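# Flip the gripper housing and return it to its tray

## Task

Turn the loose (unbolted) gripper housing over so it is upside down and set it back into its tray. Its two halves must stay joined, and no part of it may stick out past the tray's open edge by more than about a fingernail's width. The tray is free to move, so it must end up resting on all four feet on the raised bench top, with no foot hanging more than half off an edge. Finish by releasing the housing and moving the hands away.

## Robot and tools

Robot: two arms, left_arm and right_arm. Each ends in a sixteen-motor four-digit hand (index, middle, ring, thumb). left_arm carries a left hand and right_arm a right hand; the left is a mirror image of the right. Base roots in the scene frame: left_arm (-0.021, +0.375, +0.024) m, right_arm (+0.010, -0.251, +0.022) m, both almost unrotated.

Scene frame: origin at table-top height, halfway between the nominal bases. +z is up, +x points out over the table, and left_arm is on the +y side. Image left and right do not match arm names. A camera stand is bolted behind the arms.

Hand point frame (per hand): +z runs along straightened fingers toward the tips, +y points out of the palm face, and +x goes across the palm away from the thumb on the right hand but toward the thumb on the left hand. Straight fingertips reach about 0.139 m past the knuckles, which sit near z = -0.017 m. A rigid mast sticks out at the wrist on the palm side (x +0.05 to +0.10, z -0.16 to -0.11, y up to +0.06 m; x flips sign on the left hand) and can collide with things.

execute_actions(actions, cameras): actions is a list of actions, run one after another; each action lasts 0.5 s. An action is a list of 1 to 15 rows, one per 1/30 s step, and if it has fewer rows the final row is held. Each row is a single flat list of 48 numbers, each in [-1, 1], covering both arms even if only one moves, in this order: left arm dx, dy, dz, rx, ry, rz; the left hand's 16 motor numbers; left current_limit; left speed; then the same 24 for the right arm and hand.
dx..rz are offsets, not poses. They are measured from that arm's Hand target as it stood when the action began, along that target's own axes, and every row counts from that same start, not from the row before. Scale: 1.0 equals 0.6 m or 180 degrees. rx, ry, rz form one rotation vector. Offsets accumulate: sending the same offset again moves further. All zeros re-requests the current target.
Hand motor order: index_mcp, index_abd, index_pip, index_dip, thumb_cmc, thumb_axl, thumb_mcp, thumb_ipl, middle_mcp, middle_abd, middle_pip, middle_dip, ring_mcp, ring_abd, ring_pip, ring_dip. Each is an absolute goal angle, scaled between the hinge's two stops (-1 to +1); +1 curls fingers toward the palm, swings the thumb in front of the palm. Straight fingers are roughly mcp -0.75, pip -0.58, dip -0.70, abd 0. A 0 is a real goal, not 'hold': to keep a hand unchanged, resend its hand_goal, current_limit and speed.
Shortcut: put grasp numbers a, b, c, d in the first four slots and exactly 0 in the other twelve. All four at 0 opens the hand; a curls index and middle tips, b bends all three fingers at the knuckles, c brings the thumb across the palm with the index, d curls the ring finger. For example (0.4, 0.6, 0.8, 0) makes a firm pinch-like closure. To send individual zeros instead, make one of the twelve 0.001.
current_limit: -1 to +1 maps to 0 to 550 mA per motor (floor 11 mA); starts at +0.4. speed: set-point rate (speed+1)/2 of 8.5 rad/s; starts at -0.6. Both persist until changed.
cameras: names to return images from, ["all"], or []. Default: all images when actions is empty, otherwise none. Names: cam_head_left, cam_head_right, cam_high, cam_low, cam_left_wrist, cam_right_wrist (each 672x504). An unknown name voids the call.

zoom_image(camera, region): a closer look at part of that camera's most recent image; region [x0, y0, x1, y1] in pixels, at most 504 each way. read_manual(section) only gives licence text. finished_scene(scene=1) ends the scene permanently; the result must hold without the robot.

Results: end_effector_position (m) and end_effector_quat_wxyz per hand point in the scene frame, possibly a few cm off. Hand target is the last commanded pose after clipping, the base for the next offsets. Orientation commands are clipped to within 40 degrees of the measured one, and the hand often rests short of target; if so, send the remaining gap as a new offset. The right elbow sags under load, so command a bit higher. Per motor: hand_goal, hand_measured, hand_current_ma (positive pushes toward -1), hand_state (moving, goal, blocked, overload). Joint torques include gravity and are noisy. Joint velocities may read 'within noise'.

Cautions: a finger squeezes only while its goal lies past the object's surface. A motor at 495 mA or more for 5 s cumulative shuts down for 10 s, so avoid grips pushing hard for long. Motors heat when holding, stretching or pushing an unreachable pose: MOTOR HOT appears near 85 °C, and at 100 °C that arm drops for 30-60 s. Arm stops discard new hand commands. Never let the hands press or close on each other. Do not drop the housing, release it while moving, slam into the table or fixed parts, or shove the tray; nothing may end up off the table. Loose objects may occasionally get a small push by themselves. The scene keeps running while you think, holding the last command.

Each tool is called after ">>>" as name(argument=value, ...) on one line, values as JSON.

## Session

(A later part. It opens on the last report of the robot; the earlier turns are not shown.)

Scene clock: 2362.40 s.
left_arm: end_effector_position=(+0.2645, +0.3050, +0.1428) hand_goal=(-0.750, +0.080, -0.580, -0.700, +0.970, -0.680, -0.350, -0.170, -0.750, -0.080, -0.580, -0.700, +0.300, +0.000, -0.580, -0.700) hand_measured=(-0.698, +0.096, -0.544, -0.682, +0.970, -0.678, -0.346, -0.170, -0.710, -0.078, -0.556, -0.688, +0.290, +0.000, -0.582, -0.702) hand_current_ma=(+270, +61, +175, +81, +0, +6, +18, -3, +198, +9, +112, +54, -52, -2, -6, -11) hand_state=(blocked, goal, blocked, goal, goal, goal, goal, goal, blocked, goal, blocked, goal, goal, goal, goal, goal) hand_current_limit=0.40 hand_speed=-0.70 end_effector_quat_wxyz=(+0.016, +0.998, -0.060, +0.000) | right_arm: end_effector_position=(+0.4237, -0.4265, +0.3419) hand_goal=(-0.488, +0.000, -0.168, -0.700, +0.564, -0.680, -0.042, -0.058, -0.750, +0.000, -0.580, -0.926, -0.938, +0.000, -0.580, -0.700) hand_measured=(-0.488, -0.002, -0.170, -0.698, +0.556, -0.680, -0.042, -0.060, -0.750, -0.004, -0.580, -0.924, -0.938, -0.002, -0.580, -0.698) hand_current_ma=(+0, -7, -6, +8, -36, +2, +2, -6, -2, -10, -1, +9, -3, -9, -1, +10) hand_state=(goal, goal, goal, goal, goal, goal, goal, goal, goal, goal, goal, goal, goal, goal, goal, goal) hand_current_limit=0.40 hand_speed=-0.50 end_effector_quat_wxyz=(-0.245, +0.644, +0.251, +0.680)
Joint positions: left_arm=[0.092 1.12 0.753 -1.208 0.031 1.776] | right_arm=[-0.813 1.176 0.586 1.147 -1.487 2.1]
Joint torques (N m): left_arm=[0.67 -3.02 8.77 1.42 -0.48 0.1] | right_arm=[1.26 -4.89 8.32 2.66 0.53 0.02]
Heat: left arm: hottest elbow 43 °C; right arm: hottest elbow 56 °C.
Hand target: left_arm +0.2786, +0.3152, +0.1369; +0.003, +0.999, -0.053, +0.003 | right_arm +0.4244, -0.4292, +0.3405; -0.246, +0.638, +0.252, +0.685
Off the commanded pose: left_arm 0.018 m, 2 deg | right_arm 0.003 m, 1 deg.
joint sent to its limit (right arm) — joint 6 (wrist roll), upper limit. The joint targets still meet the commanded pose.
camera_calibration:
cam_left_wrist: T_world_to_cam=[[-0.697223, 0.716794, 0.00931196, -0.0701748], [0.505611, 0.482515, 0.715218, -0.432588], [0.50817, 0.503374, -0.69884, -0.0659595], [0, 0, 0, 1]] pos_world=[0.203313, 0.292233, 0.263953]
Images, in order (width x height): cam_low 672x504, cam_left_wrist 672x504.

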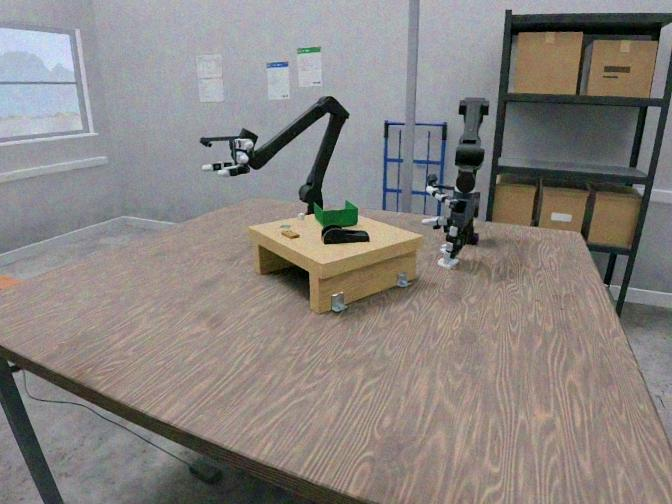

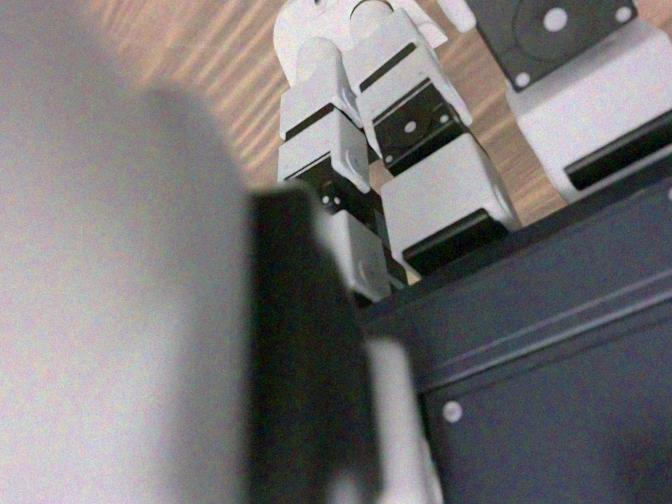

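>>> execute_actions(actions=[[[0.0104,-0.0332,-0.002,0,0,-0.0065,-0.75,0.08,-0.58,-0.70,0.97,-0.68,-0.35,-0.17,-0.75,-0.08,-0.58,-0.70,0.30,0.001,-0.58,-0.70,0.60,-0.70,0,0,0,0,0,0,0,0,0.75,0,0,0,0,0,0,0,0,0,0,0,0,0,0.4,-0.5]],[[0.0104,-0.0332,0,0,0,-0.0065,-0.75,0.08,-0.58,-0.70,0.97,-0.68,-0.35,-0.17,-0.75,-0.08,-0.58,-0.70,0.30,0.001,-0.58,-0.70,0.60,-0.70,0,0,0,0,0,0,0,0,0.75,0,0,0,0,0,0,0,0,0,0,0,0,0,0.4,-0.5]],[[0.0104,-0.0332,0,0,0,-0.0065,-0.75,0.08,-0.58,-0.70,0.97,-0.68,-0.35,-0.17,-0.75,-0.08,-0.58,-0.70,0.30,0.001,-0.58,-0.70,0.60,-0.70,0,0,0,0,0,0,0,0,0.75,0,0,0,0,0,0,0,0,0,0,0,0,0,0.4,-0.5]],[[0.0104,-0.0332,0,0,0,-0.0065,-0.75,0.08,-0.58,-0.70,0.97,-0.68,-0.35,-0.17,-0.75,-0.08,-0.58,-0.70,0.30,0.001,-0.58,-0.70,0.60,-0.70,0,0,0,0,0,0,0,0,0.75,0,0,0,0,0,0,0,0,0,0,0,0,0,0.4,-0.5]]], cameras=["cam_low","cam_high","cam_left_wrist"])

>>> zoom_image(camera="cam_left_wrist", region=[240, 0, 540, 225])

>>> zoom_image(camera="cam_low", region=[400, 200, 500, 290])

Scene clock: 2373.87 s.
left_arm: end_effector_position=(+0.2889, +0.3728, +0.1426) hand_goal=(-0.750, +0.080, -0.580, -0.700, +0.970, -0.680, -0.350, -0.170, -0.750, -0.080, -0.580, -0.700, +0.300, +0.000, -0.580, -0.700) hand_measured=(-0.668, +0.108, -0.520, -0.672, +0.970, -0.678, -0.346, -0.170, -0.676, -0.066, -0.534, -0.676, +0.290, +0.000, -0.582, -0.702) hand_current_ma=(+429, +113, +286, +136, +0, +6, +18, -3, +384, +54, +224, +114, -52, -2, -6, -11) hand_state=(blocked, blocked, blocked, blocked, goal, goal, goal, goal, blocked, goal, blocked, blocked, goal, goal, goal, goal) hand_current_limit=0.60 hand_speed=-0.70 end_effector_quat_wxyz=(+0.027, +0.999, -0.023, -0.010) | right_arm: end_effector_position=(+0.4237, -0.4265, +0.3419) hand_goal=(-0.488, +0.000, -0.168, -0.700, +0.564, -0.680, -0.042, -0.058, -0.750, +0.000, -0.580, -0.926, -0.938, +0.000, -0.580, -0.700) hand_measured=(-0.488, -0.002, -0.170, -0.698, +0.556, -0.680, -0.042, -0.060, -0.750, -0.004, -0.580, -0.924, -0.938, -0.002, -0.580, -0.698) hand_current_ma=(+0, -7, -6, +8, -36, +2, +2, -6, -2, -10, -1, +9, -3, -9, -1, +10) hand_state=(goal, goal, goal, goal, goal, goal, goal, goal, goal, goal, goal, goal, goal, goal, goal, goal) hand_current_limit=0.40 hand_speed=-0.50 end_effector_quat_wxyz=(-0.245, +0.644, +0.251, +0.680)
Joint positions: left_arm=[0.316 1.231 0.832 -1.208 0.045 1.926] | right_arm=[-0.813 1.176 0.586 1.147 -1.487 2.1]
Joint torques (N m): left_arm=[0.91 -4.78 9.59 1.92 -0.96 0.06] | right_arm=[0.79 -5.3 8.43 2.71 0.44 0.03]
Heat: left arm: hottest elbow 43 °C; right arm: hottest elbow 56 °C.
Hand target: left_arm +0.3094, +0.3928, +0.1376; +0.004, +1.000, -0.012, +0.002 | right_arm +0.4244, -0.4292, +0.3405; -0.246, +0.638, +0.252, +0.685
Off the commanded pose: left_arm 0.029 m, 3 deg | right_arm 0.003 m, 1 deg.
joint sent to its limit (right arm) — joint 6 (wrist roll), upper limit. The joint targets still meet the commanded pose.
camera_calibration:
cam_left_wrist: T_world_to_cam=[[-0.747888, 0.663744, 0.0103605, -0.0675223], [0.483686, 0.534182, 0.693324, -0.487318], [0.454655, 0.52354, -0.720551, -0.101613], [0, 0, 0, 1]] pos_world=[0.231408, 0.358332, 0.265352]
Images, in order (width x height): cam_high 672x504, cam_low 672x504, cam_left_wrist 672x504.

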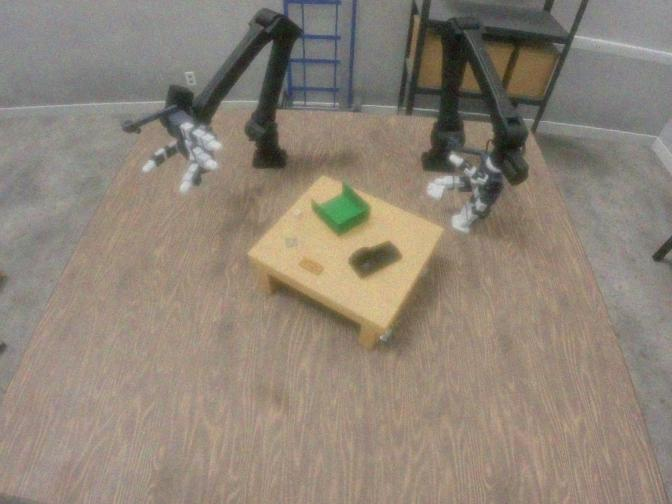

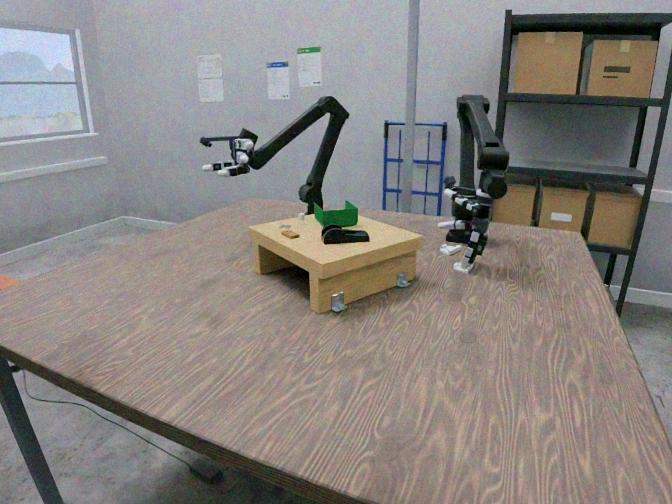

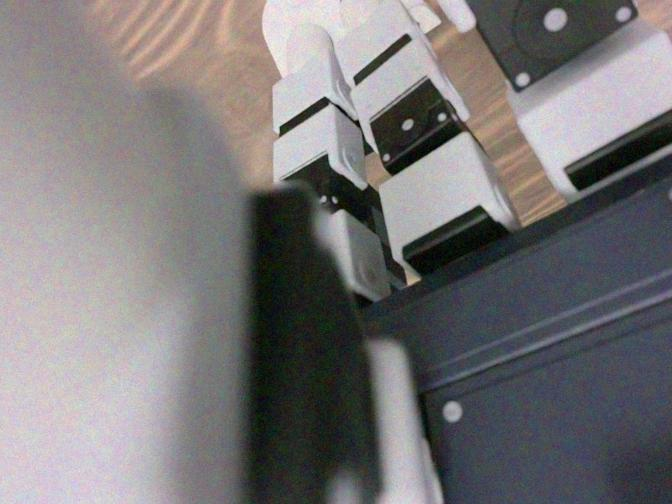

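Scaled by 1.680 from the camera's 672x504 image, which has a finer 960x720 frame.

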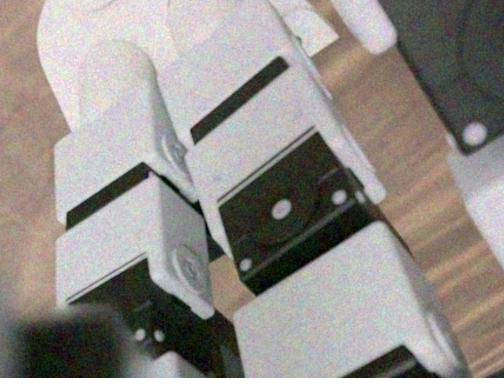

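Scaled by 5.040 from the camera's 672x504 image, which has a finer 960x720 frame.

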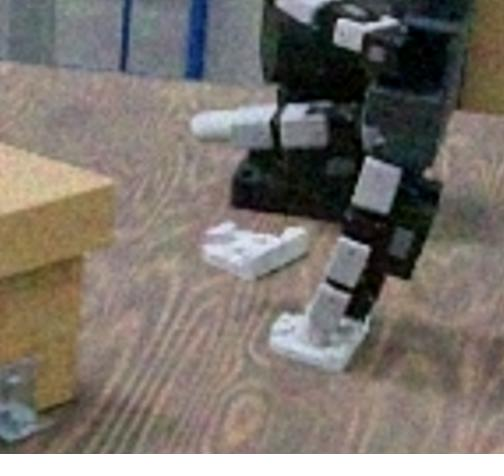

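>>> execute_actions(actions=[[[0.0104,-0.0332,-0.005,0,0,0,-0.75,0.08,-0.58,-0.70,0.97,-0.68,-0.35,-0.17,-0.75,-0.08,-0.58,-0.70,0.30,0.001,-0.58,-0.70,0.60,-0.70,0,0,0,0,0,0,0,0,0.75,0,0,0,0,0,0,0,0,0,0,0,0,0,0.4,-0.5]],[[0.0104,-0.0332,0,0,0,0,-0.75,0.08,-0.58,-0.70,0.97,-0.68,-0.35,-0.17,-0.75,-0.08,-0.58,-0.70,0.30,0.001,-0.58,-0.70,0.60,-0.70,0,0,0,0,0,0,0,0,0.75,0,0,0,0,0,0,0,0,0,0,0,0,0,0.4,-0.5]]], cameras=["cam_low","cam_high","cam_head_left","cam_head_right"])

>>> zoom_image(camera="cam_low", region=[400, 200, 500, 290])

>>> zoom_image(camera="cam_high", region=[400, 140, 520, 260])

Scene clock: 2384.67 s.
left_arm: end_effector_position=(+0.3024, +0.4105, +0.1436) hand_goal=(-0.750, +0.080, -0.580, -0.700, +0.970, -0.680, -0.350, -0.170, -0.750, -0.080, -0.580, -0.700, +0.300, +0.000, -0.580, -0.700) hand_measured=(-0.668, +0.108, -0.520, -0.672, +0.970, -0.678, -0.346, -0.170, -0.676, -0.066, -0.534, -0.676, +0.290, +0.000, -0.582, -0.702) hand_current_ma=(+429, +118, +286, +136, +0, +6, +18, -3, +384, +54, +224, +114, -52, -2, -6, -11) hand_state=(blocked, blocked, blocked, blocked, goal, goal, goal, goal, blocked, goal, blocked, blocked, goal, goal, goal, goal) hand_current_limit=0.60 hand_speed=-0.70 end_effector_quat_wxyz=(+0.030, +0.999, -0.020, -0.011) | right_arm: end_effector_position=(+0.4237, -0.4265, +0.3419) hand_goal=(-0.488, +0.000, -0.168, -0.700, +0.564, -0.680, -0.042, -0.058, -0.750, +0.000, -0.580, -0.926, -0.938, +0.000, -0.580, -0.700) hand_measured=(-0.488, -0.002, -0.170, -0.698, +0.556, -0.680, -0.042, -0.060, -0.750, -0.004, -0.580, -0.924, -0.938, -0.002, -0.580, -0.698) hand_current_ma=(+0, -7, -6, +8, -36, +2, +2, -6, -2, -10, -1, +9, -3, -9, -1, +10) hand_state=(goal, goal, goal, goal, goal, goal, goal, goal, goal, goal, goal, goal, goal, goal, goal, goal) hand_current_limit=0.40 hand_speed=-0.50 end_effector_quat_wxyz=(-0.245, +0.644, +0.251, +0.680)
Joint positions: left_arm=[0.413 1.304 0.896 -1.208 0.045 2.017] | right_arm=[-0.813 1.176 0.586 1.147 -1.487 2.1]
Joint torques (N m): left_arm=[0.79 -5.89 10.03 1.91 -1 0.09] | right_arm=[1.03 -5.07 8.16 2.61 0.5 -0.02]
Heat: left arm: hottest elbow 44 °C; right arm: hottest elbow 56 °C.
Hand target: left_arm +0.3229, +0.4322, +0.1404; +0.004, +1.000, -0.013, +0.002 | right_arm +0.4244, -0.4292, +0.3405; -0.246, +0.638, +0.252, +0.685
Off the commanded pose: left_arm 0.030 m, 3 deg | right_arm 0.003 m, 1 deg.
joint sent to its limit (right arm) — joint 6 (wrist roll), upper limit. The joint targets still meet the commanded pose.
Images, in order (width x height): cam_head_left 672x504, cam_head_right 672x504, cam_high 672x504, cam_low 672x504.

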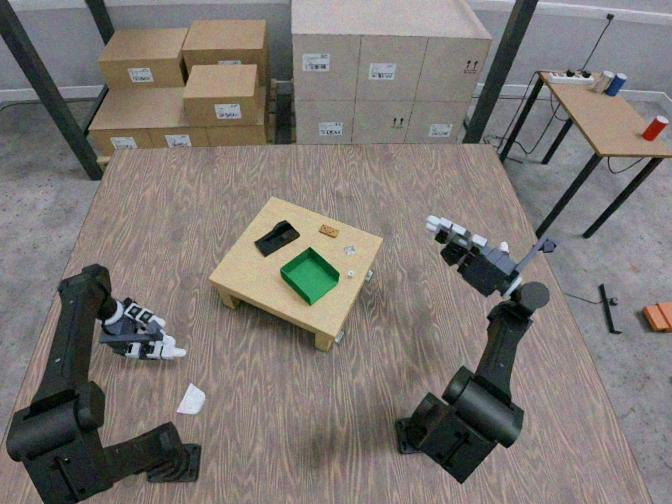

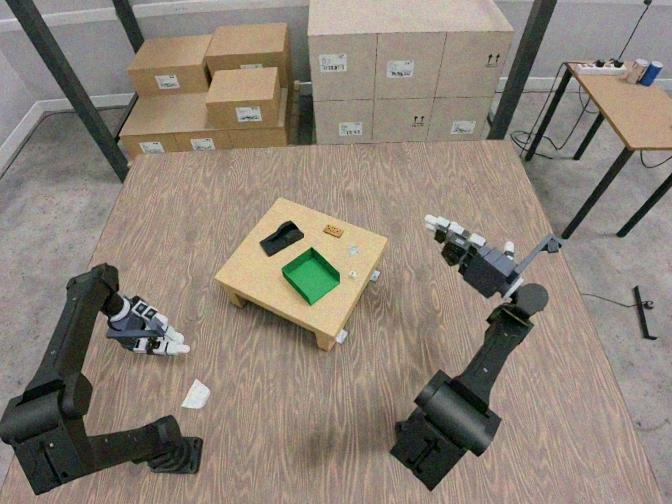

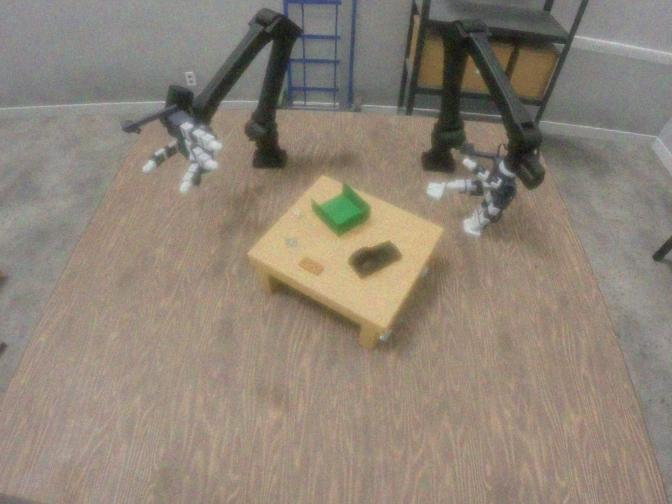

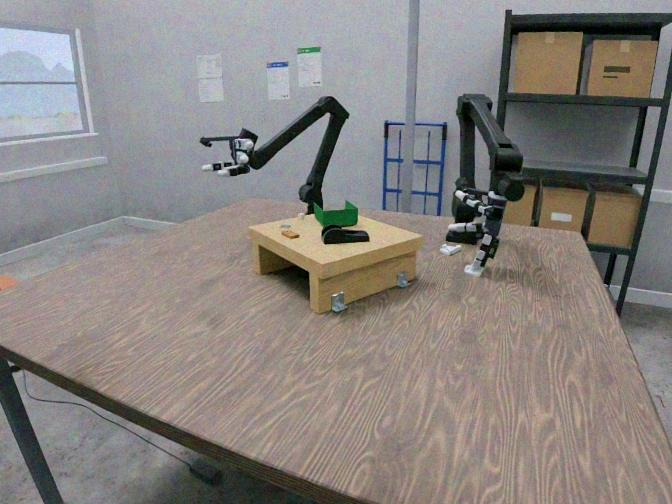

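Scaled by 5.040 from the camera's 672x504 image, which has a finer 960x720 frame.

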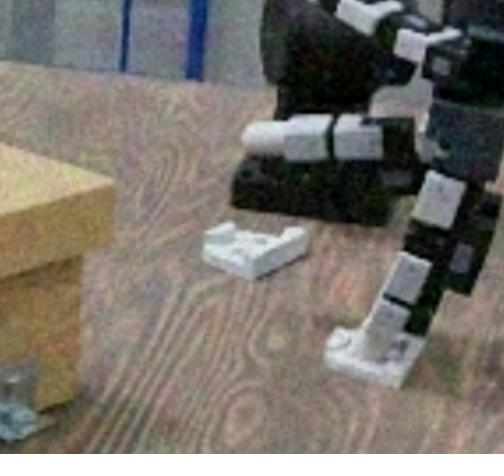

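Scaled by 4.200 from the camera's 672x504 image, which has a finer 960x720 frame.

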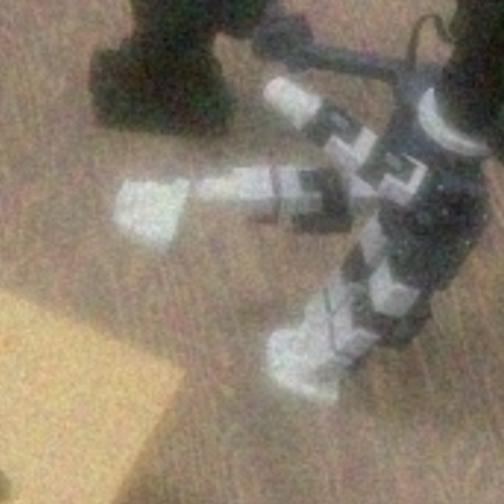

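>>> execute_actions(actions=[[[0.022,-0.002,0,0,0,-0.0556,-0.75,0.08,-0.58,-0.70,0.97,-0.68,-0.35,-0.17,-0.75,-0.08,-0.58,-0.70,0.30,0.001,-0.58,-0.70,0.60,-0.70,0,0,0,0,0,0,0,0,0.75,0,0,0,0,0,0,0,0,0,0,0,0,0,0.4,-0.5]],[[0.022,-0.002,0,0,0,-0.0556,-0.75,0.08,-0.58,-0.70,0.97,-0.68,-0.35,-0.17,-0.75,-0.08,-0.58,-0.70,0.30,0.001,-0.58,-0.70,0.60,-0.70,0,0,0,0,0,0,0,0,0.75,0,0,0,0,0,0,0,0,0,0,0,0,0,0.4,-0.5]],[[0.022,-0.002,0,0,0,-0.0556,-0.75,0.08,-0.58,-0.70,0.97,-0.68,-0.35,-0.17,-0.75,-0.08,-0.58,-0.70,0.30,0.001,-0.58,-0.70,0.60,-0.70,0,0,0,0,0,0,0,0,0.75,0,0,0,0,0,0,0,0,0,0,0,0,0,0.4,-0.5]],[[0.022,-0.002,0,0,0,-0.0556,-0.75,0.08,-0.58,-0.70,0.97,-0.68,-0.35,-0.17,-0.75,-0.08,-0.58,-0.70,0.30,0.001,-0.58,-0.70,0.60,-0.70,0,0,0,0,0,0,0,0,0.75,0,0,0,0,0,0,0,0,0,0,0,0,0,0.4,-0.5]]], cameras=["cam_low","cam_high","cam_left_wrist"])

>>> zoom_image(camera="cam_low", region=[400, 200, 500, 290])

>>> zoom_image(camera="cam_high", region=[400, 140, 520, 260])

Scene clock: 2539.83 s.
left_arm: end_effector_position=(+0.3541, +0.4321, +0.1425) hand_goal=(-0.750, +0.080, -0.580, -0.700, +0.970, -0.680, -0.350, -0.170, -0.750, -0.080, -0.580, -0.700, +0.300, +0.000, -0.580, -0.700) hand_measured=(-0.678, +0.164, -0.526, -0.670, +0.970, -0.678, -0.346, -0.170, -0.708, +0.004, -0.550, -0.684, +0.290, +0.000, -0.582, -0.702) hand_current_ma=(+375, +360, +260, +138, +0, +6, +18, -3, +217, +356, +137, +78, -52, -2, -6, -11) hand_state=(blocked, blocked, blocked, blocked, goal, goal, goal, goal, blocked, blocked, blocked, goal, goal, goal, goal, goal) hand_current_limit=0.60 hand_speed=-0.70 end_effector_quat_wxyz=(+0.024, +0.951, +0.307, -0.019) | right_arm: end_effector_position=(+0.4237, -0.4265, +0.3419) hand_goal=(-0.488, +0.000, -0.168, -0.700, +0.564, -0.680, -0.042, -0.058, -0.750, +0.000, -0.580, -0.926, -0.938, +0.000, -0.580, -0.700) hand_measured=(-0.488, -0.002, -0.170, -0.698, +0.556, -0.680, -0.042, -0.060, -0.750, -0.004, -0.580, -0.924, -0.938, -0.002, -0.580, -0.698) hand_current_ma=(+0, -7, -6, +8, -36, +2, +2, -6, -2, -10, -1, +9, -3, -9, -1, +10) hand_state=(goal, goal, goal, goal, goal, goal, goal, goal, goal, goal, goal, goal, goal, goal, goal, goal) hand_current_limit=0.40 hand_speed=-0.50 end_effector_quat_wxyz=(-0.245, +0.644, +0.251, +0.680)
Joint positions: left_arm=[0.385 1.298 0.896 -1.209 0.045 1.325] | right_arm=[-0.813 1.176 0.586 1.147 -1.487 2.1]
Joint torques (N m): left_arm=[-0.56 -6.95 8.92 2.04 -0.86 -0.3] | right_arm=[1.08 -4.95 8.31 2.61 0.48 0]
Heat: left arm: hottest elbow 44 °C; right arm: hottest elbow 55 °C.
Hand target: left_arm +0.3722, +0.4491, +0.1405; +0.004, +0.944, +0.331, +0.001 | right_arm +0.4244, -0.4292, +0.3405; -0.246, +0.638, +0.252, +0.685
Off the commanded pose: left_arm 0.025 m, 4 deg | right_arm 0.003 m, 1 deg.
joint sent to its limit (right arm) — joint 6 (wrist roll), upper limit. The joint targets still meet the commanded pose.
camera_calibration:
cam_left_wrist: T_world_to_cam=[[-0.997275, 0.0557612, 0.0483136, 0.287616], [0.0736882, 0.720077, 0.68997, -0.485115], [0.00368401, 0.69165, -0.722224, -0.0751312], [0, 0, 0, 1]] pos_world=[0.322856, 0.385247, 0.266558]
Images, in order (width x height): cam_high 672x504, cam_low 672x504, cam_left_wrist 672x504.

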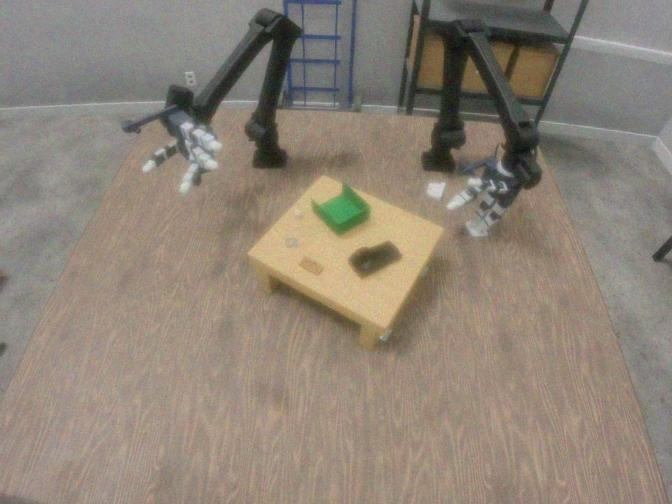

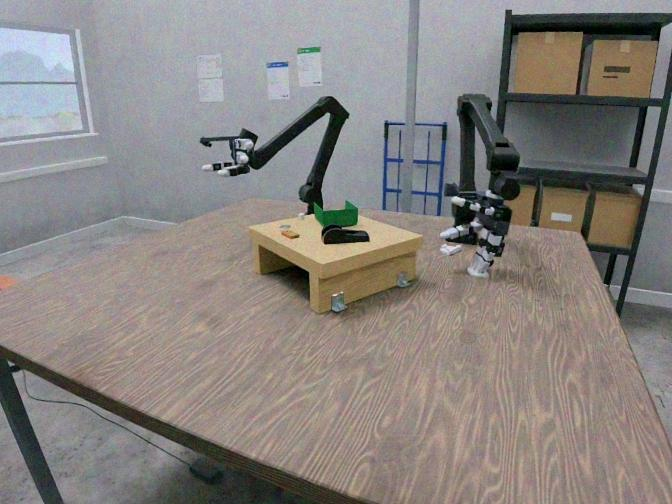

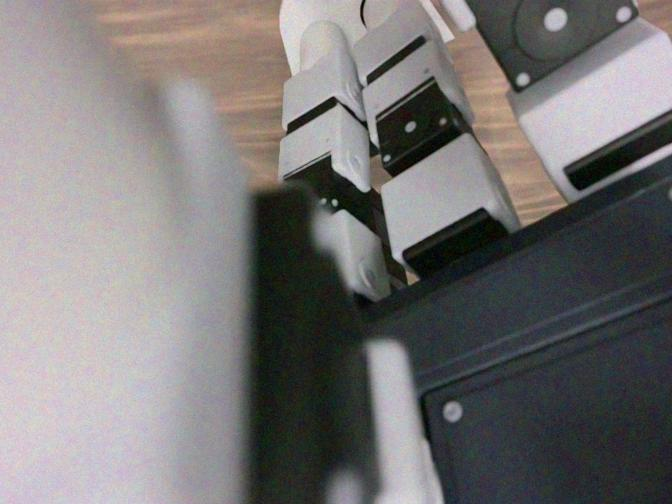

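Scaled by 5.040 from the camera's 672x504 image, which has a finer 960x720 frame.

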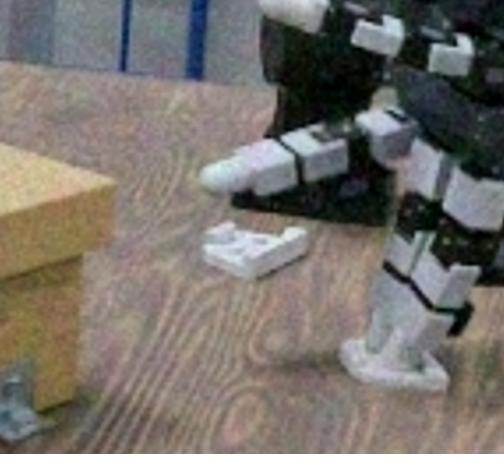

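Scaled by 4.200 from the camera's 672x504 image, which has a finer 960x720 frame.

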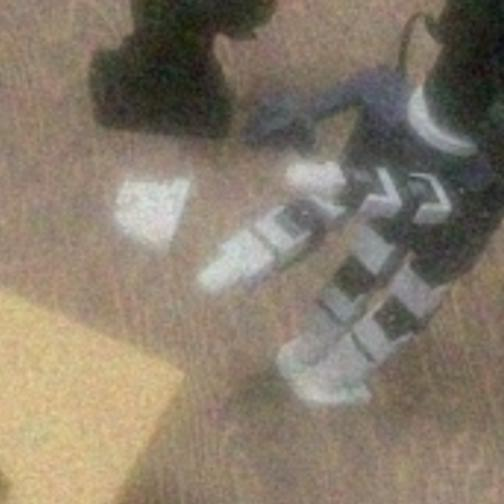

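>>> execute_actions(actions=[[[0,0,-0.05,0,0,0,-0.75,0.08,-0.58,-0.70,0.97,-0.68,-0.35,-0.17,-0.75,-0.08,-0.58,-0.70,0.30,0.001,-0.58,-0.70,0.60,-0.70,0,0,0,0,0,0,0,0,0.75,0,0,0,0,0,0,0,0,0,0,0,0,0,0.4,-0.5]],[[0,0,-0.08,0,0,0,-0.75,0.001,-0.58,-0.70,0.55,-0.68,-0.23,-0.17,-0.75,0.001,-0.58,-0.70,-0.75,0.001,-0.58,-0.70,0.40,-0.70,0,0,0,0,0,0,0,0,0.75,0,0,0,0,0,0,0,0,0,0,0,0,0,0.4,-0.5]],[[0.0563,-0.0293,0,0,0,-0.139,-0.75,0.001,-0.58,-0.70,0.55,-0.68,-0.23,-0.17,-0.75,0.001,-0.58,-0.70,-0.75,0.001,-0.58,-0.70,0.40,-0.70,0,0,0,0,0,0,0,0,0.75,0,0,0,0,0,0,0,0,0,0,0,0,0,0.4,-0.5]],[[0.0563,-0.0293,0,0,0,-0.139,-0.75,0.001,-0.58,-0.70,0.55,-0.68,-0.23,-0.17,-0.75,0.001,-0.58,-0.70,-0.75,0.001,-0.58,-0.70,0.40,-0.70,0,0,0,0,0,0,0,0,0.75,0,0,0,0,0,0,0,0,0,0,0,0,0,0.4,-0.5]],[[0.0563,-0.0293,0,0,0,-0.139,-0.75,0.001,-0.58,-0.70,0.55,-0.68,-0.23,-0.17,-0.75,0.001,-0.58,-0.70,-0.75,0.001,-0.58,-0.70,0.40,-0.70,0,0,0,0,0,0,0,0,0.75,0,0,0,0,0,0,0,0,0,0,0,0,0,0.4,-0.5]]], cameras=["cam_head_left","cam_head_right","cam_low"])

Scene clock: 2573.43 s.
left_arm: end_effector_position=(+0.3587, +0.5534, +0.2003) hand_goal=(-0.750, +0.000, -0.580, -0.700, +0.550, -0.680, -0.230, -0.170, -0.750, +0.000, -0.580, -0.700, -0.750, +0.000, -0.580, -0.700) hand_measured=(-0.746, +0.002, -0.576, -0.698, +0.552, -0.678, -0.228, -0.170, -0.746, -0.004, -0.576, -0.698, -0.746, +0.000, -0.582, -0.702) hand_current_ma=(+16, +11, +14, +11, +5, +6, +12, -3, +19, -13, +14, +11, +22, -2, -6, -11) hand_state=(goal, goal, goal, goal, goal, goal, goal, goal, goal, goal, goal, goal, goal, goal, goal, goal) hand_current_limit=0.40 hand_speed=-0.70 end_effector_quat_wxyz=(-0.004, +0.554, +0.833, -0.016) | right_arm: end_effector_position=(+0.4237, -0.4265, +0.3419) hand_goal=(-0.488, +0.000, -0.168, -0.700, +0.564, -0.680, -0.042, -0.058, -0.750, +0.000, -0.580, -0.926, -0.938, +0.000, -0.580, -0.700) hand_measured=(-0.488, -0.002, -0.170, -0.698, +0.556, -0.680, -0.042, -0.060, -0.750, -0.004, -0.580, -0.924, -0.938, -0.002, -0.580, -0.698) hand_current_ma=(+0, -7, -6, +8, -36, +2, +2, -6, -2, -10, -1, +9, -3, -9, -1, +10) hand_state=(goal, goal, goal, goal, goal, goal, goal, goal, goal, goal, goal, goal, goal, goal, goal, goal) hand_current_limit=0.40 hand_speed=-0.50 end_effector_quat_wxyz=(-0.245, +0.644, +0.251, +0.680)
Joint positions: left_arm=[0.398 1.256 1.032 -1.377 0.011 -0.007] | right_arm=[-0.813 1.176 0.586 1.147 -1.487 2.1]
Joint torques (N m): left_arm=[-1.49 -9.05 10.82 0.12 -0.16 -0.11] | right_arm=[1.08 -5.07 8.28 2.73 0.48 0.03]
Heat: left arm: hottest elbow 43 °C; right arm: hottest elbow 55 °C.
Hand target: left_arm +0.3697, +0.5566, +0.2176; +0.004, +0.547, +0.837, -0.002 | right_arm +0.4244, -0.4292, +0.3405; -0.246, +0.638, +0.252, +0.685
Off the commanded pose: left_arm 0.021 m, 2 deg | right_arm 0.003 m, 1 deg.
joint sent to its limit (right arm) — joint 6 (wrist roll), upper limit. The joint targets still meet the commanded pose.
Images, in order (width x height): cam_head_left 672x504, cam_head_right 672x504, cam_low 672x504.

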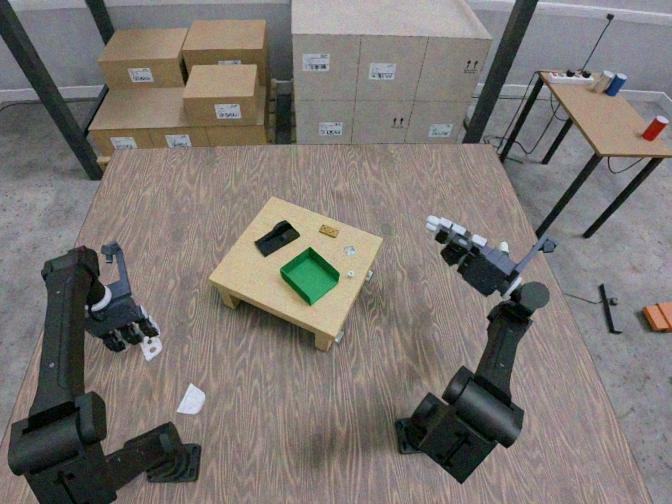

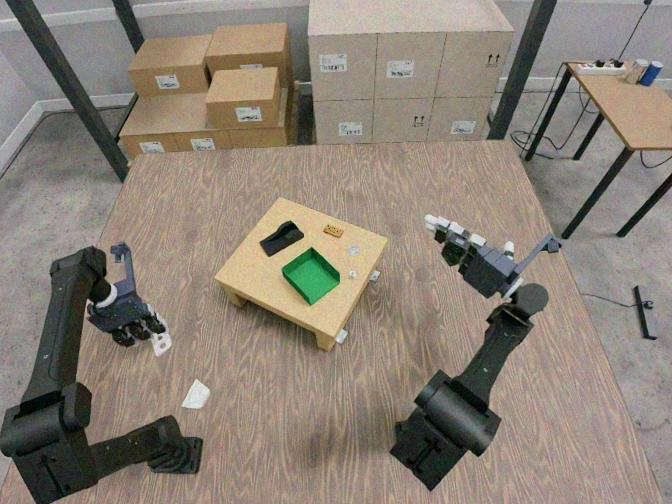

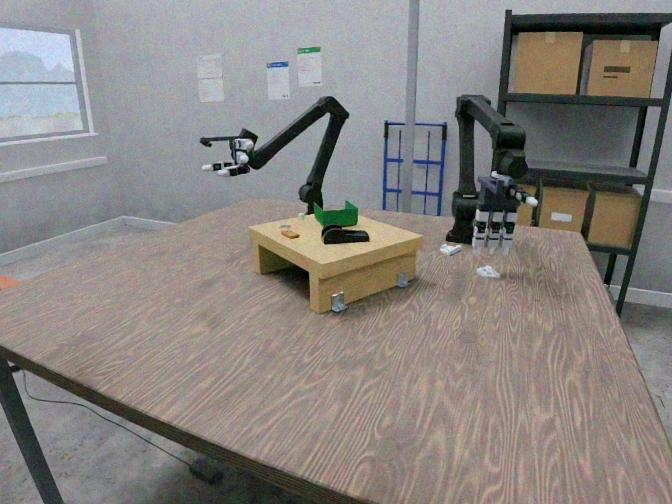

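>>> execute_actions(actions=[[[-0.1497,0,-0.0199,0,-0.1667,0,-0.75,0.001,-0.58,-0.70,0.55,-0.68,-0.23,-0.17,-0.75,0.001,-0.58,-0.70,-0.75,0.001,-0.58,-0.70,0.40,-0.70,0,0,0,0,0,0,0,0,0.75,0,0,0,0,0,0,0,0,0,0,0,0,0,0.4,-0.5]],[[-0.1497,0,-0.0199,0,-0.1667,0,-0.75,0.001,-0.58,-0.70,0.55,-0.68,-0.23,-0.17,-0.75,0.001,-0.58,-0.70,-0.75,0.001,-0.58,-0.70,0.40,-0.70,0,0,0,0,0,0,0,0,0.75,0,0,0,0,0,0,0,0,0,0,0,0,0,0.4,-0.5]],[[-0.1497,0,-0.0199,0,-0.1667,0,-0.75,0.001,-0.58,-0.70,0.55,-0.68,-0.23,-0.17,-0.75,0.001,-0.58,-0.70,-0.75,0.001,-0.58,-0.70,0.40,-0.70,0,0,0,0,0,0,0,0,0.75,0,0,0,0,0,0,0,0,0,0,0,0,0,0.4,-0.5]]], cameras=["cam_head_left","cam_head_right"])

>>> zoom_image(camera="cam_head_left", region=[110, 310, 230, 420])

>>> zoom_image(camera="cam_head_right", region=[110, 310, 230, 420])

Scene clock: 2585.20 s.
left_arm: end_effector_position=(+0.4378, +0.3778, +0.3591) hand_goal=(-0.750, +0.000, -0.580, -0.700, +0.550, -0.680, -0.230, -0.170, -0.750, +0.000, -0.580, -0.700, -0.750, +0.000, -0.580, -0.700) hand_measured=(-0.748, -0.006, -0.578, -0.698, +0.542, -0.678, -0.228, -0.170, -0.746, -0.006, -0.578, -0.698, -0.746, -0.006, -0.582, -0.702) hand_current_ma=(+14, -27, +13, +11, -37, +6, +12, -3, +16, -27, +13, +11, +16, -22, -5, -11) hand_state=(goal, goal, goal, goal, goal, goal, goal, goal, goal, goal, goal, goal, goal, goal, goal, goal) hand_current_limit=0.40 hand_speed=-0.70 end_effector_quat_wxyz=(+0.577, +0.390, +0.599, -0.394) | right_arm: end_effector_position=(+0.4237, -0.4265, +0.3419) hand_goal=(-0.488, +0.000, -0.168, -0.700, +0.564, -0.680, -0.042, -0.058, -0.750, +0.000, -0.580, -0.926, -0.938, +0.000, -0.580, -0.700) hand_measured=(-0.488, -0.002, -0.170, -0.698, +0.556, -0.680, -0.042, -0.060, -0.750, -0.004, -0.580, -0.924, -0.938, -0.002, -0.580, -0.698) hand_current_ma=(+0, -7, -6, +8, -36, +2, +2, -6, -2, -10, -1, +9, -3, -9, -1, +10) hand_state=(goal, goal, goal, goal, goal, goal, goal, goal, goal, goal, goal, goal, goal, goal, goal, goal) hand_current_limit=0.40 hand_speed=-0.50 end_effector_quat_wxyz=(-0.245, +0.644, +0.251, +0.680)
Joint positions: left_arm=[0.402 1.242 1.049 -1.363 1.548 -0.037] | right_arm=[-0.813 1.176 0.586 1.147 -1.487 2.1]
Joint torques (N m): left_arm=[-1.26 -7.53 10.35 1.35 1.53 -0.01] | right_arm=[0.56 -4.54 8.27 2.85 0.53 0.04]
Heat: left arm: hottest elbow 44 °C; right arm: hottest elbow 55 °C.
Hand target: left_arm +0.4478, +0.3781, +0.3704; +0.595, +0.386, +0.589, -0.388 | right_arm +0.4244, -0.4292, +0.3405; -0.246, +0.638, +0.252, +0.685
Off the commanded pose: left_arm 0.015 m, 2 deg | right_arm 0.003 m, 1 deg.
joint sent to its limit (left arm) — joint 5 (wrist yaw), upper limit. The joint targets still meet the commanded pose.
joint sent to its limit (right arm) — joint 6 (wrist roll), upper limit. The joint targets still meet the commanded pose.
Images, in order (width x height): cam_head_left 672x504, cam_head_right 672x504.

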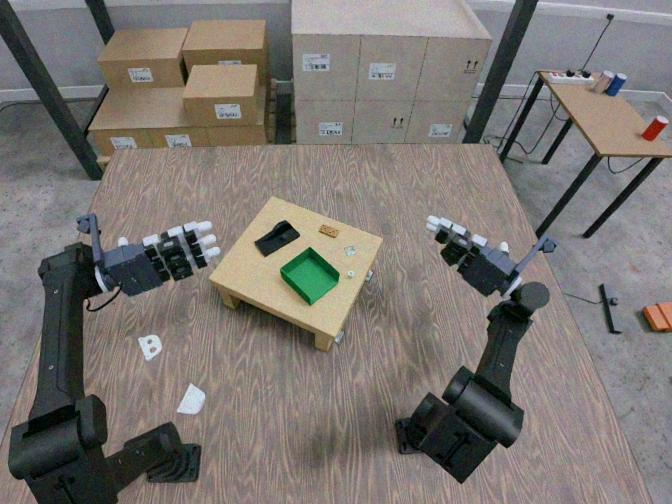

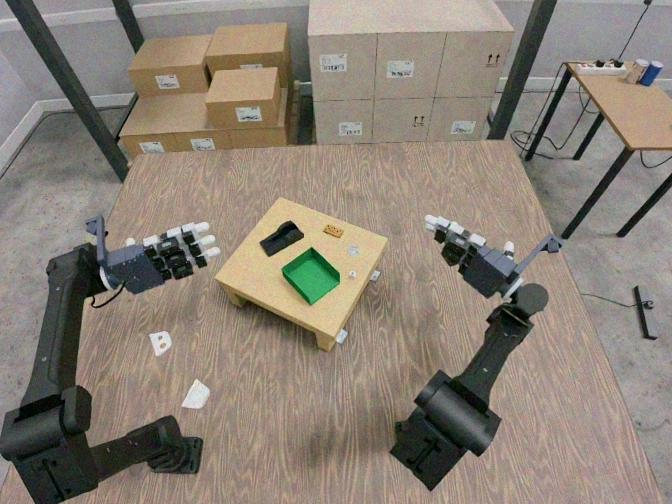

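Scaled by 4.200 from the camera's 672x504 image, which has a finer 960x720 frame.

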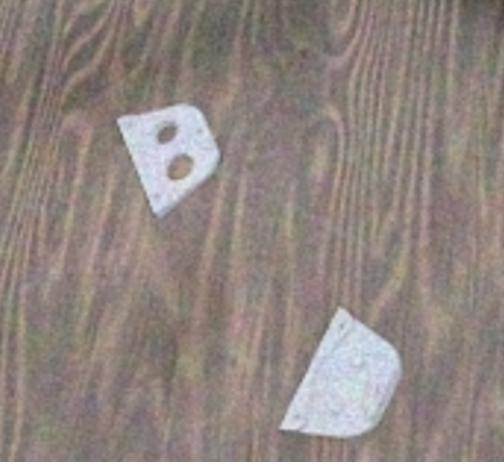

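Scaled by 4.200 from the camera's 672x504 image, which has a finer 960x720 frame.

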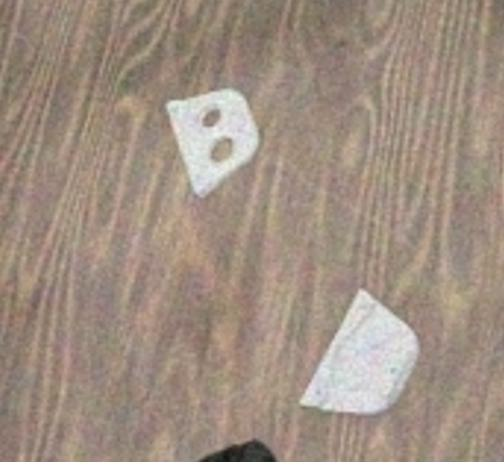

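>>> execute_actions(actions=[[[0.0658,-0.038,0,0,0,-0.1667,-0.75,0.001,-0.58,-0.70,0.40,-0.68,-0.23,-0.17,-0.75,0.001,-0.58,-0.70,-0.75,0.001,-0.58,-0.70,0.40,-0.70,0,0,0,0,0,0,0,0,0.75,0,0,0,0,0,0,0,0,0,0,0,0,0,0.4,-0.5]],[[0.0658,-0.038,0,0,0,-0.1667,-0.30,-0.183,-0.58,-0.70,0.40,-0.68,-0.23,-0.17,-0.75,0.001,-0.58,-0.70,-0.75,0.001,-0.58,-0.70,0.40,-0.70,0,0,0,0,0,0,0,0,0.75,0,0,0,0,0,0,0,0,0,0,0,0,0,0.4,-0.5]],[[0.0658,-0.038,0,0,0,-0.1667,0.05,-0.183,-0.58,-0.70,0.40,-0.68,-0.23,-0.17,-0.75,0.001,-0.58,-0.70,-0.75,0.001,-0.58,-0.70,0.40,-0.70,0,0,0,0,0,0,0,0,0.75,0,0,0,0,0,0,0,0,0,0,0,0,0,0.4,-0.5]]], cameras=["cam_head_left","cam_left_wrist","cam_low"])

Scene clock: 2638.07 s.
left_arm: end_effector_position=(+0.3405, +0.3339, +0.2958) hand_goal=(+0.050, -0.184, -0.580, -0.700, +0.400, -0.680, -0.230, -0.170, -0.750, +0.000, -0.580, -0.700, -0.750, +0.000, -0.580, -0.700) hand_measured=(+0.054, -0.184, -0.578, -0.698, +0.400, -0.678, -0.228, -0.170, -0.742, -0.004, -0.578, -0.698, -0.742, -0.002, -0.580, -0.702) hand_current_ma=(+16, +2, +13, +11, +0, +6, +11, -3, +38, -13, +13, +11, +40, -10, -1, -10) hand_state=(goal, goal, goal, goal, goal, goal, goal, goal, goal, goal, goal, goal, goal, goal, goal, goal) hand_current_limit=0.40 hand_speed=-0.70 end_effector_quat_wxyz=(+0.138, -0.125, +0.703, -0.686) | right_arm: end_effector_position=(+0.4237, -0.4265, +0.3419) hand_goal=(-0.488, +0.000, -0.168, -0.700, +0.564, -0.680, -0.042, -0.058, -0.750, +0.000, -0.580, -0.926, -0.938, +0.000, -0.580, -0.700) hand_measured=(-0.488, -0.002, -0.170, -0.698, +0.556, -0.680, -0.042, -0.060, -0.750, -0.004, -0.580, -0.924, -0.938, -0.002, -0.580, -0.698) hand_current_ma=(+0, -7, -6, +8, -36, +2, +2, -6, -2, -10, -1, +9, -3, -9, -1, +10) hand_state=(goal, goal, goal, goal, goal, goal, goal, goal, goal, goal, goal, goal, goal, goal, goal, goal) hand_current_limit=0.40 hand_speed=-0.50 end_effector_quat_wxyz=(-0.245, +0.644, +0.251, +0.680)
Joint positions: left_arm=[0.388 1.315 1.096 -1.66 1.55 -1.241] | right_arm=[-0.813 1.176 0.586 1.147 -1.487 2.1]
Joint torques (N m): left_arm=[-1.2 -7.82 10.99 -0.34 1.37 -0.17] | right_arm=[0.91 -4.13 8.31 2.51 0.47 0.03]
Heat: left arm: hottest elbow 46 °C; right arm: hottest elbow 55 °C.
Hand target: left_arm +0.3492, +0.3342, +0.3079; +0.146, -0.144, +0.689, -0.695 | right_arm +0.4244, -0.4292, +0.3405; -0.246, +0.638, +0.252, +0.685
Off the commanded pose: left_arm 0.015 m, 3 deg | right_arm 0.003 m, 1 deg.
joint sent to its limit (left arm) — joint 4 (wrist pitch), lower limit; joint 5 (wrist yaw), upper limit. The joint targets are off in orientation, not in position.
joint sent to its limit (right arm) — joint 6 (wrist roll), upper limit. The joint targets still meet the commanded pose.
camera_calibration:
cam_left_wrist: T_world_to_cam=[[0.705374, 0.295737, 0.644195, -0.564113], [-0.68809, 0.50394, 0.522088, -0.138], [-0.170235, -0.811532, 0.55896, 0.285756], [0, 0, 0, 1]] pos_world=[0.3516, 0.468273, 0.275721]
Images, in order (width x height): cam_head_left 672x504, cam_low 672x504, cam_left_wrist 672x504.

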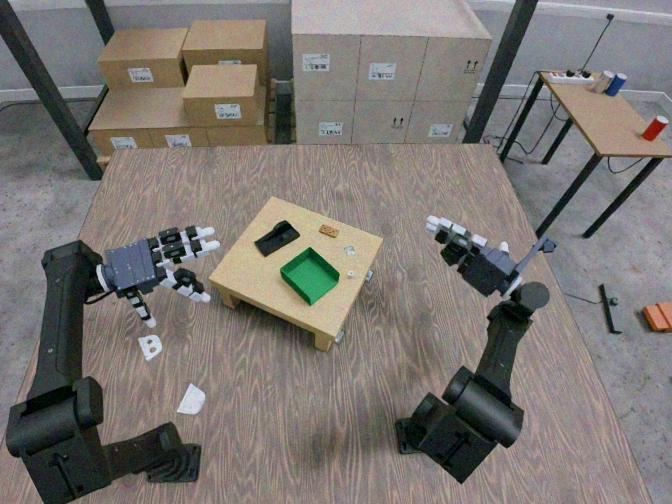

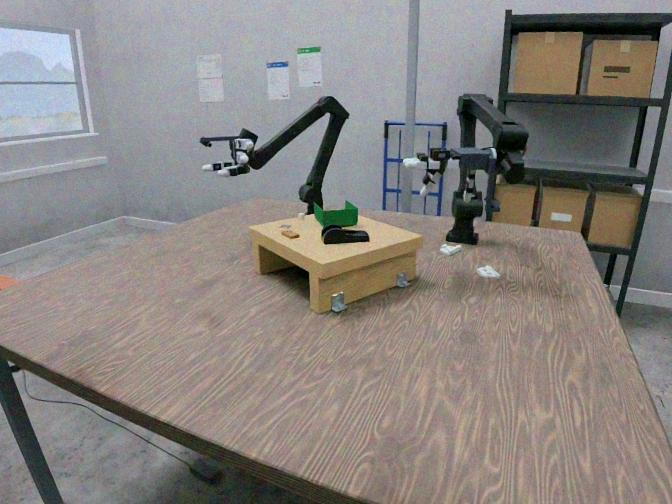

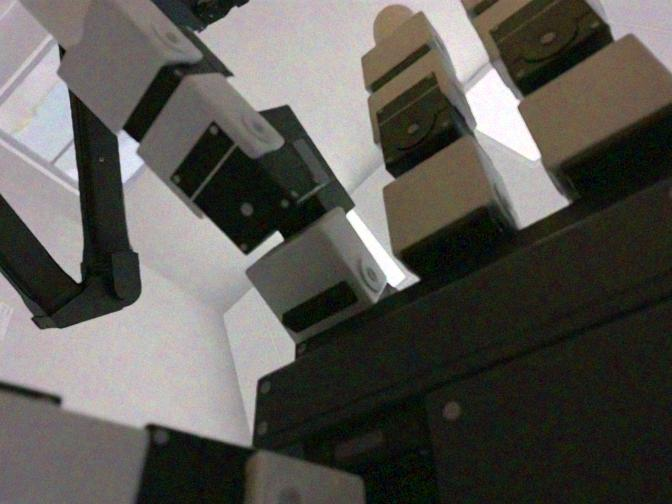

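>>> execute_actions(actions=[], cameras=["cam_head_left","cam_head_right"])

>>> zoom_image(camera="cam_head_left", region=[90, 210, 240, 350])

>>> zoom_image(camera="cam_head_right", region=[90, 210, 240, 350])

Scene clock: 2649.13 s.
left_arm: end_effector_position=(+0.3405, +0.3339, +0.2958) hand_goal=(+0.050, -0.184, -0.580, -0.700, +0.400, -0.680, -0.230, -0.170, -0.750, +0.000, -0.580, -0.700, -0.750, +0.000, -0.580, -0.700) hand_measured=(+0.054, -0.184, -0.578, -0.698, +0.400, -0.678, -0.228, -0.170, -0.742, -0.004, -0.578, -0.698, -0.742, -0.002, -0.580, -0.702) hand_current_ma=(+16, +2, +13, +11, +0, +6, +11, -3, +38, -13, +13, +11, +40, -10, -1, -10) hand_state=(goal, goal, goal, goal, goal, goal, goal, goal, goal, goal, goal, goal, goal, goal, goal, goal) hand_current_limit=0.40 hand_speed=-0.70 end_effector_quat_wxyz=(+0.138, -0.125, +0.703, -0.686) | right_arm: end_effector_position=(+0.4237, -0.4265, +0.3419) hand_goal=(-0.488, +0.000, -0.168, -0.700, +0.564, -0.680, -0.042, -0.058, -0.750, +0.000, -0.580, -0.926, -0.938, +0.000, -0.580, -0.700) hand_measured=(-0.488, -0.002, -0.170, -0.698, +0.556, -0.680, -0.042, -0.060, -0.750, -0.004, -0.580, -0.924, -0.938, -0.002, -0.580, -0.698) hand_current_ma=(+0, -7, -6, +8, -36, +2, +2, -6, -2, -10, -1, +9, -3, -9, -1, +10) hand_state=(goal, goal, goal, goal, goal, goal, goal, goal, goal, goal, goal, goal, goal, goal, goal, goal) hand_current_limit=0.40 hand_speed=-0.50 end_effector_quat_wxyz=(-0.245, +0.644, +0.251, +0.680)
Joint positions: left_arm=[0.388 1.315 1.096 -1.66 1.55 -1.241] | right_arm=[-0.813 1.176 0.586 1.147 -1.487 2.1]
Joint velocities: within noise
Joint torques (N m): left_arm=[-1.44 -7.77 10.95 -0.46 1.37 -0.17] | right_arm=[1.08 -5.19 8.34 2.69 0.49 0.02]
Heat: left arm: hottest elbow 47 °C; right arm: hottest elbow 55 °C.
Hand target: left_arm +0.3492, +0.3342, +0.3079; +0.146, -0.144, +0.689, -0.695 | right_arm +0.4244, -0.4292, +0.3405; -0.246, +0.638, +0.252, +0.685
Off the commanded pose: left_arm 0.015 m, 3 deg | right_arm 0.003 m, 1 deg.
Images, in order (width x height): cam_head_left 672x504, cam_head_right 672x504.

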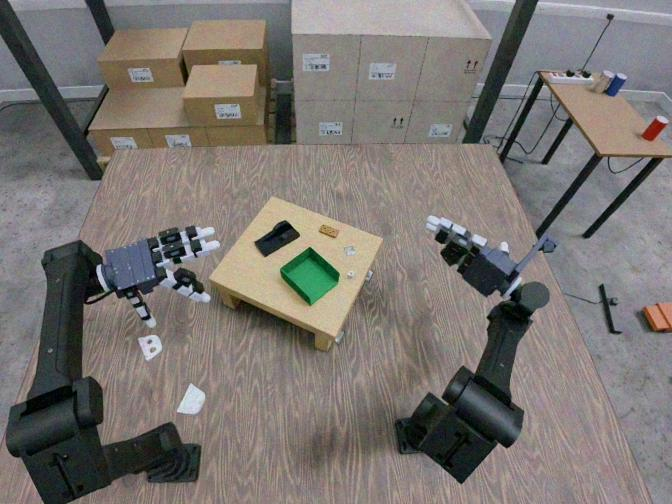

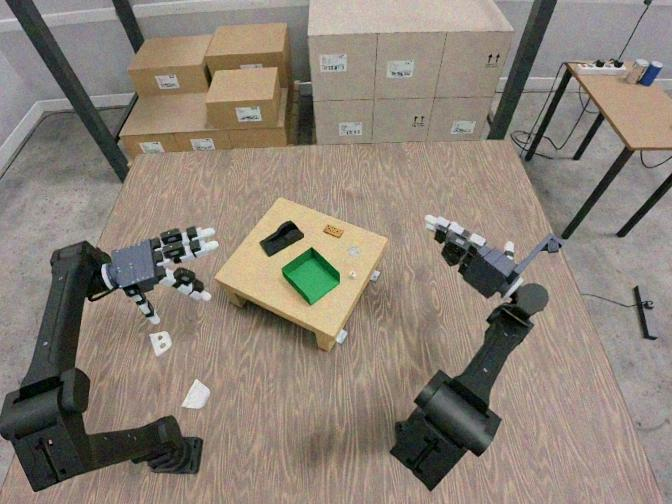

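Scaled by 3.360 from the camera's 672x504 image, which has a finer 960x720 frame.

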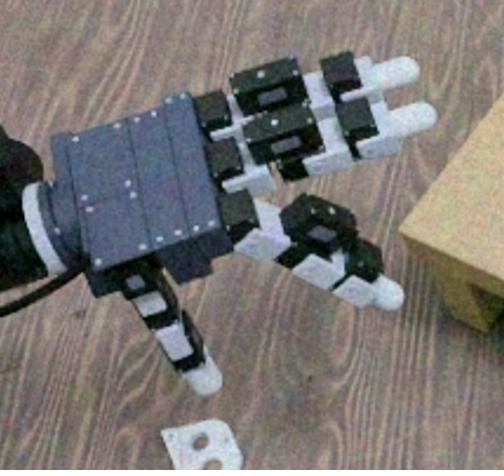

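Scaled by 3.360 from the camera's 672x504 image, which has a finer 960x720 frame.

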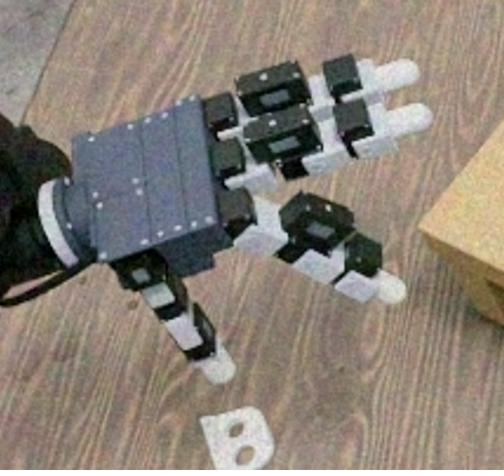

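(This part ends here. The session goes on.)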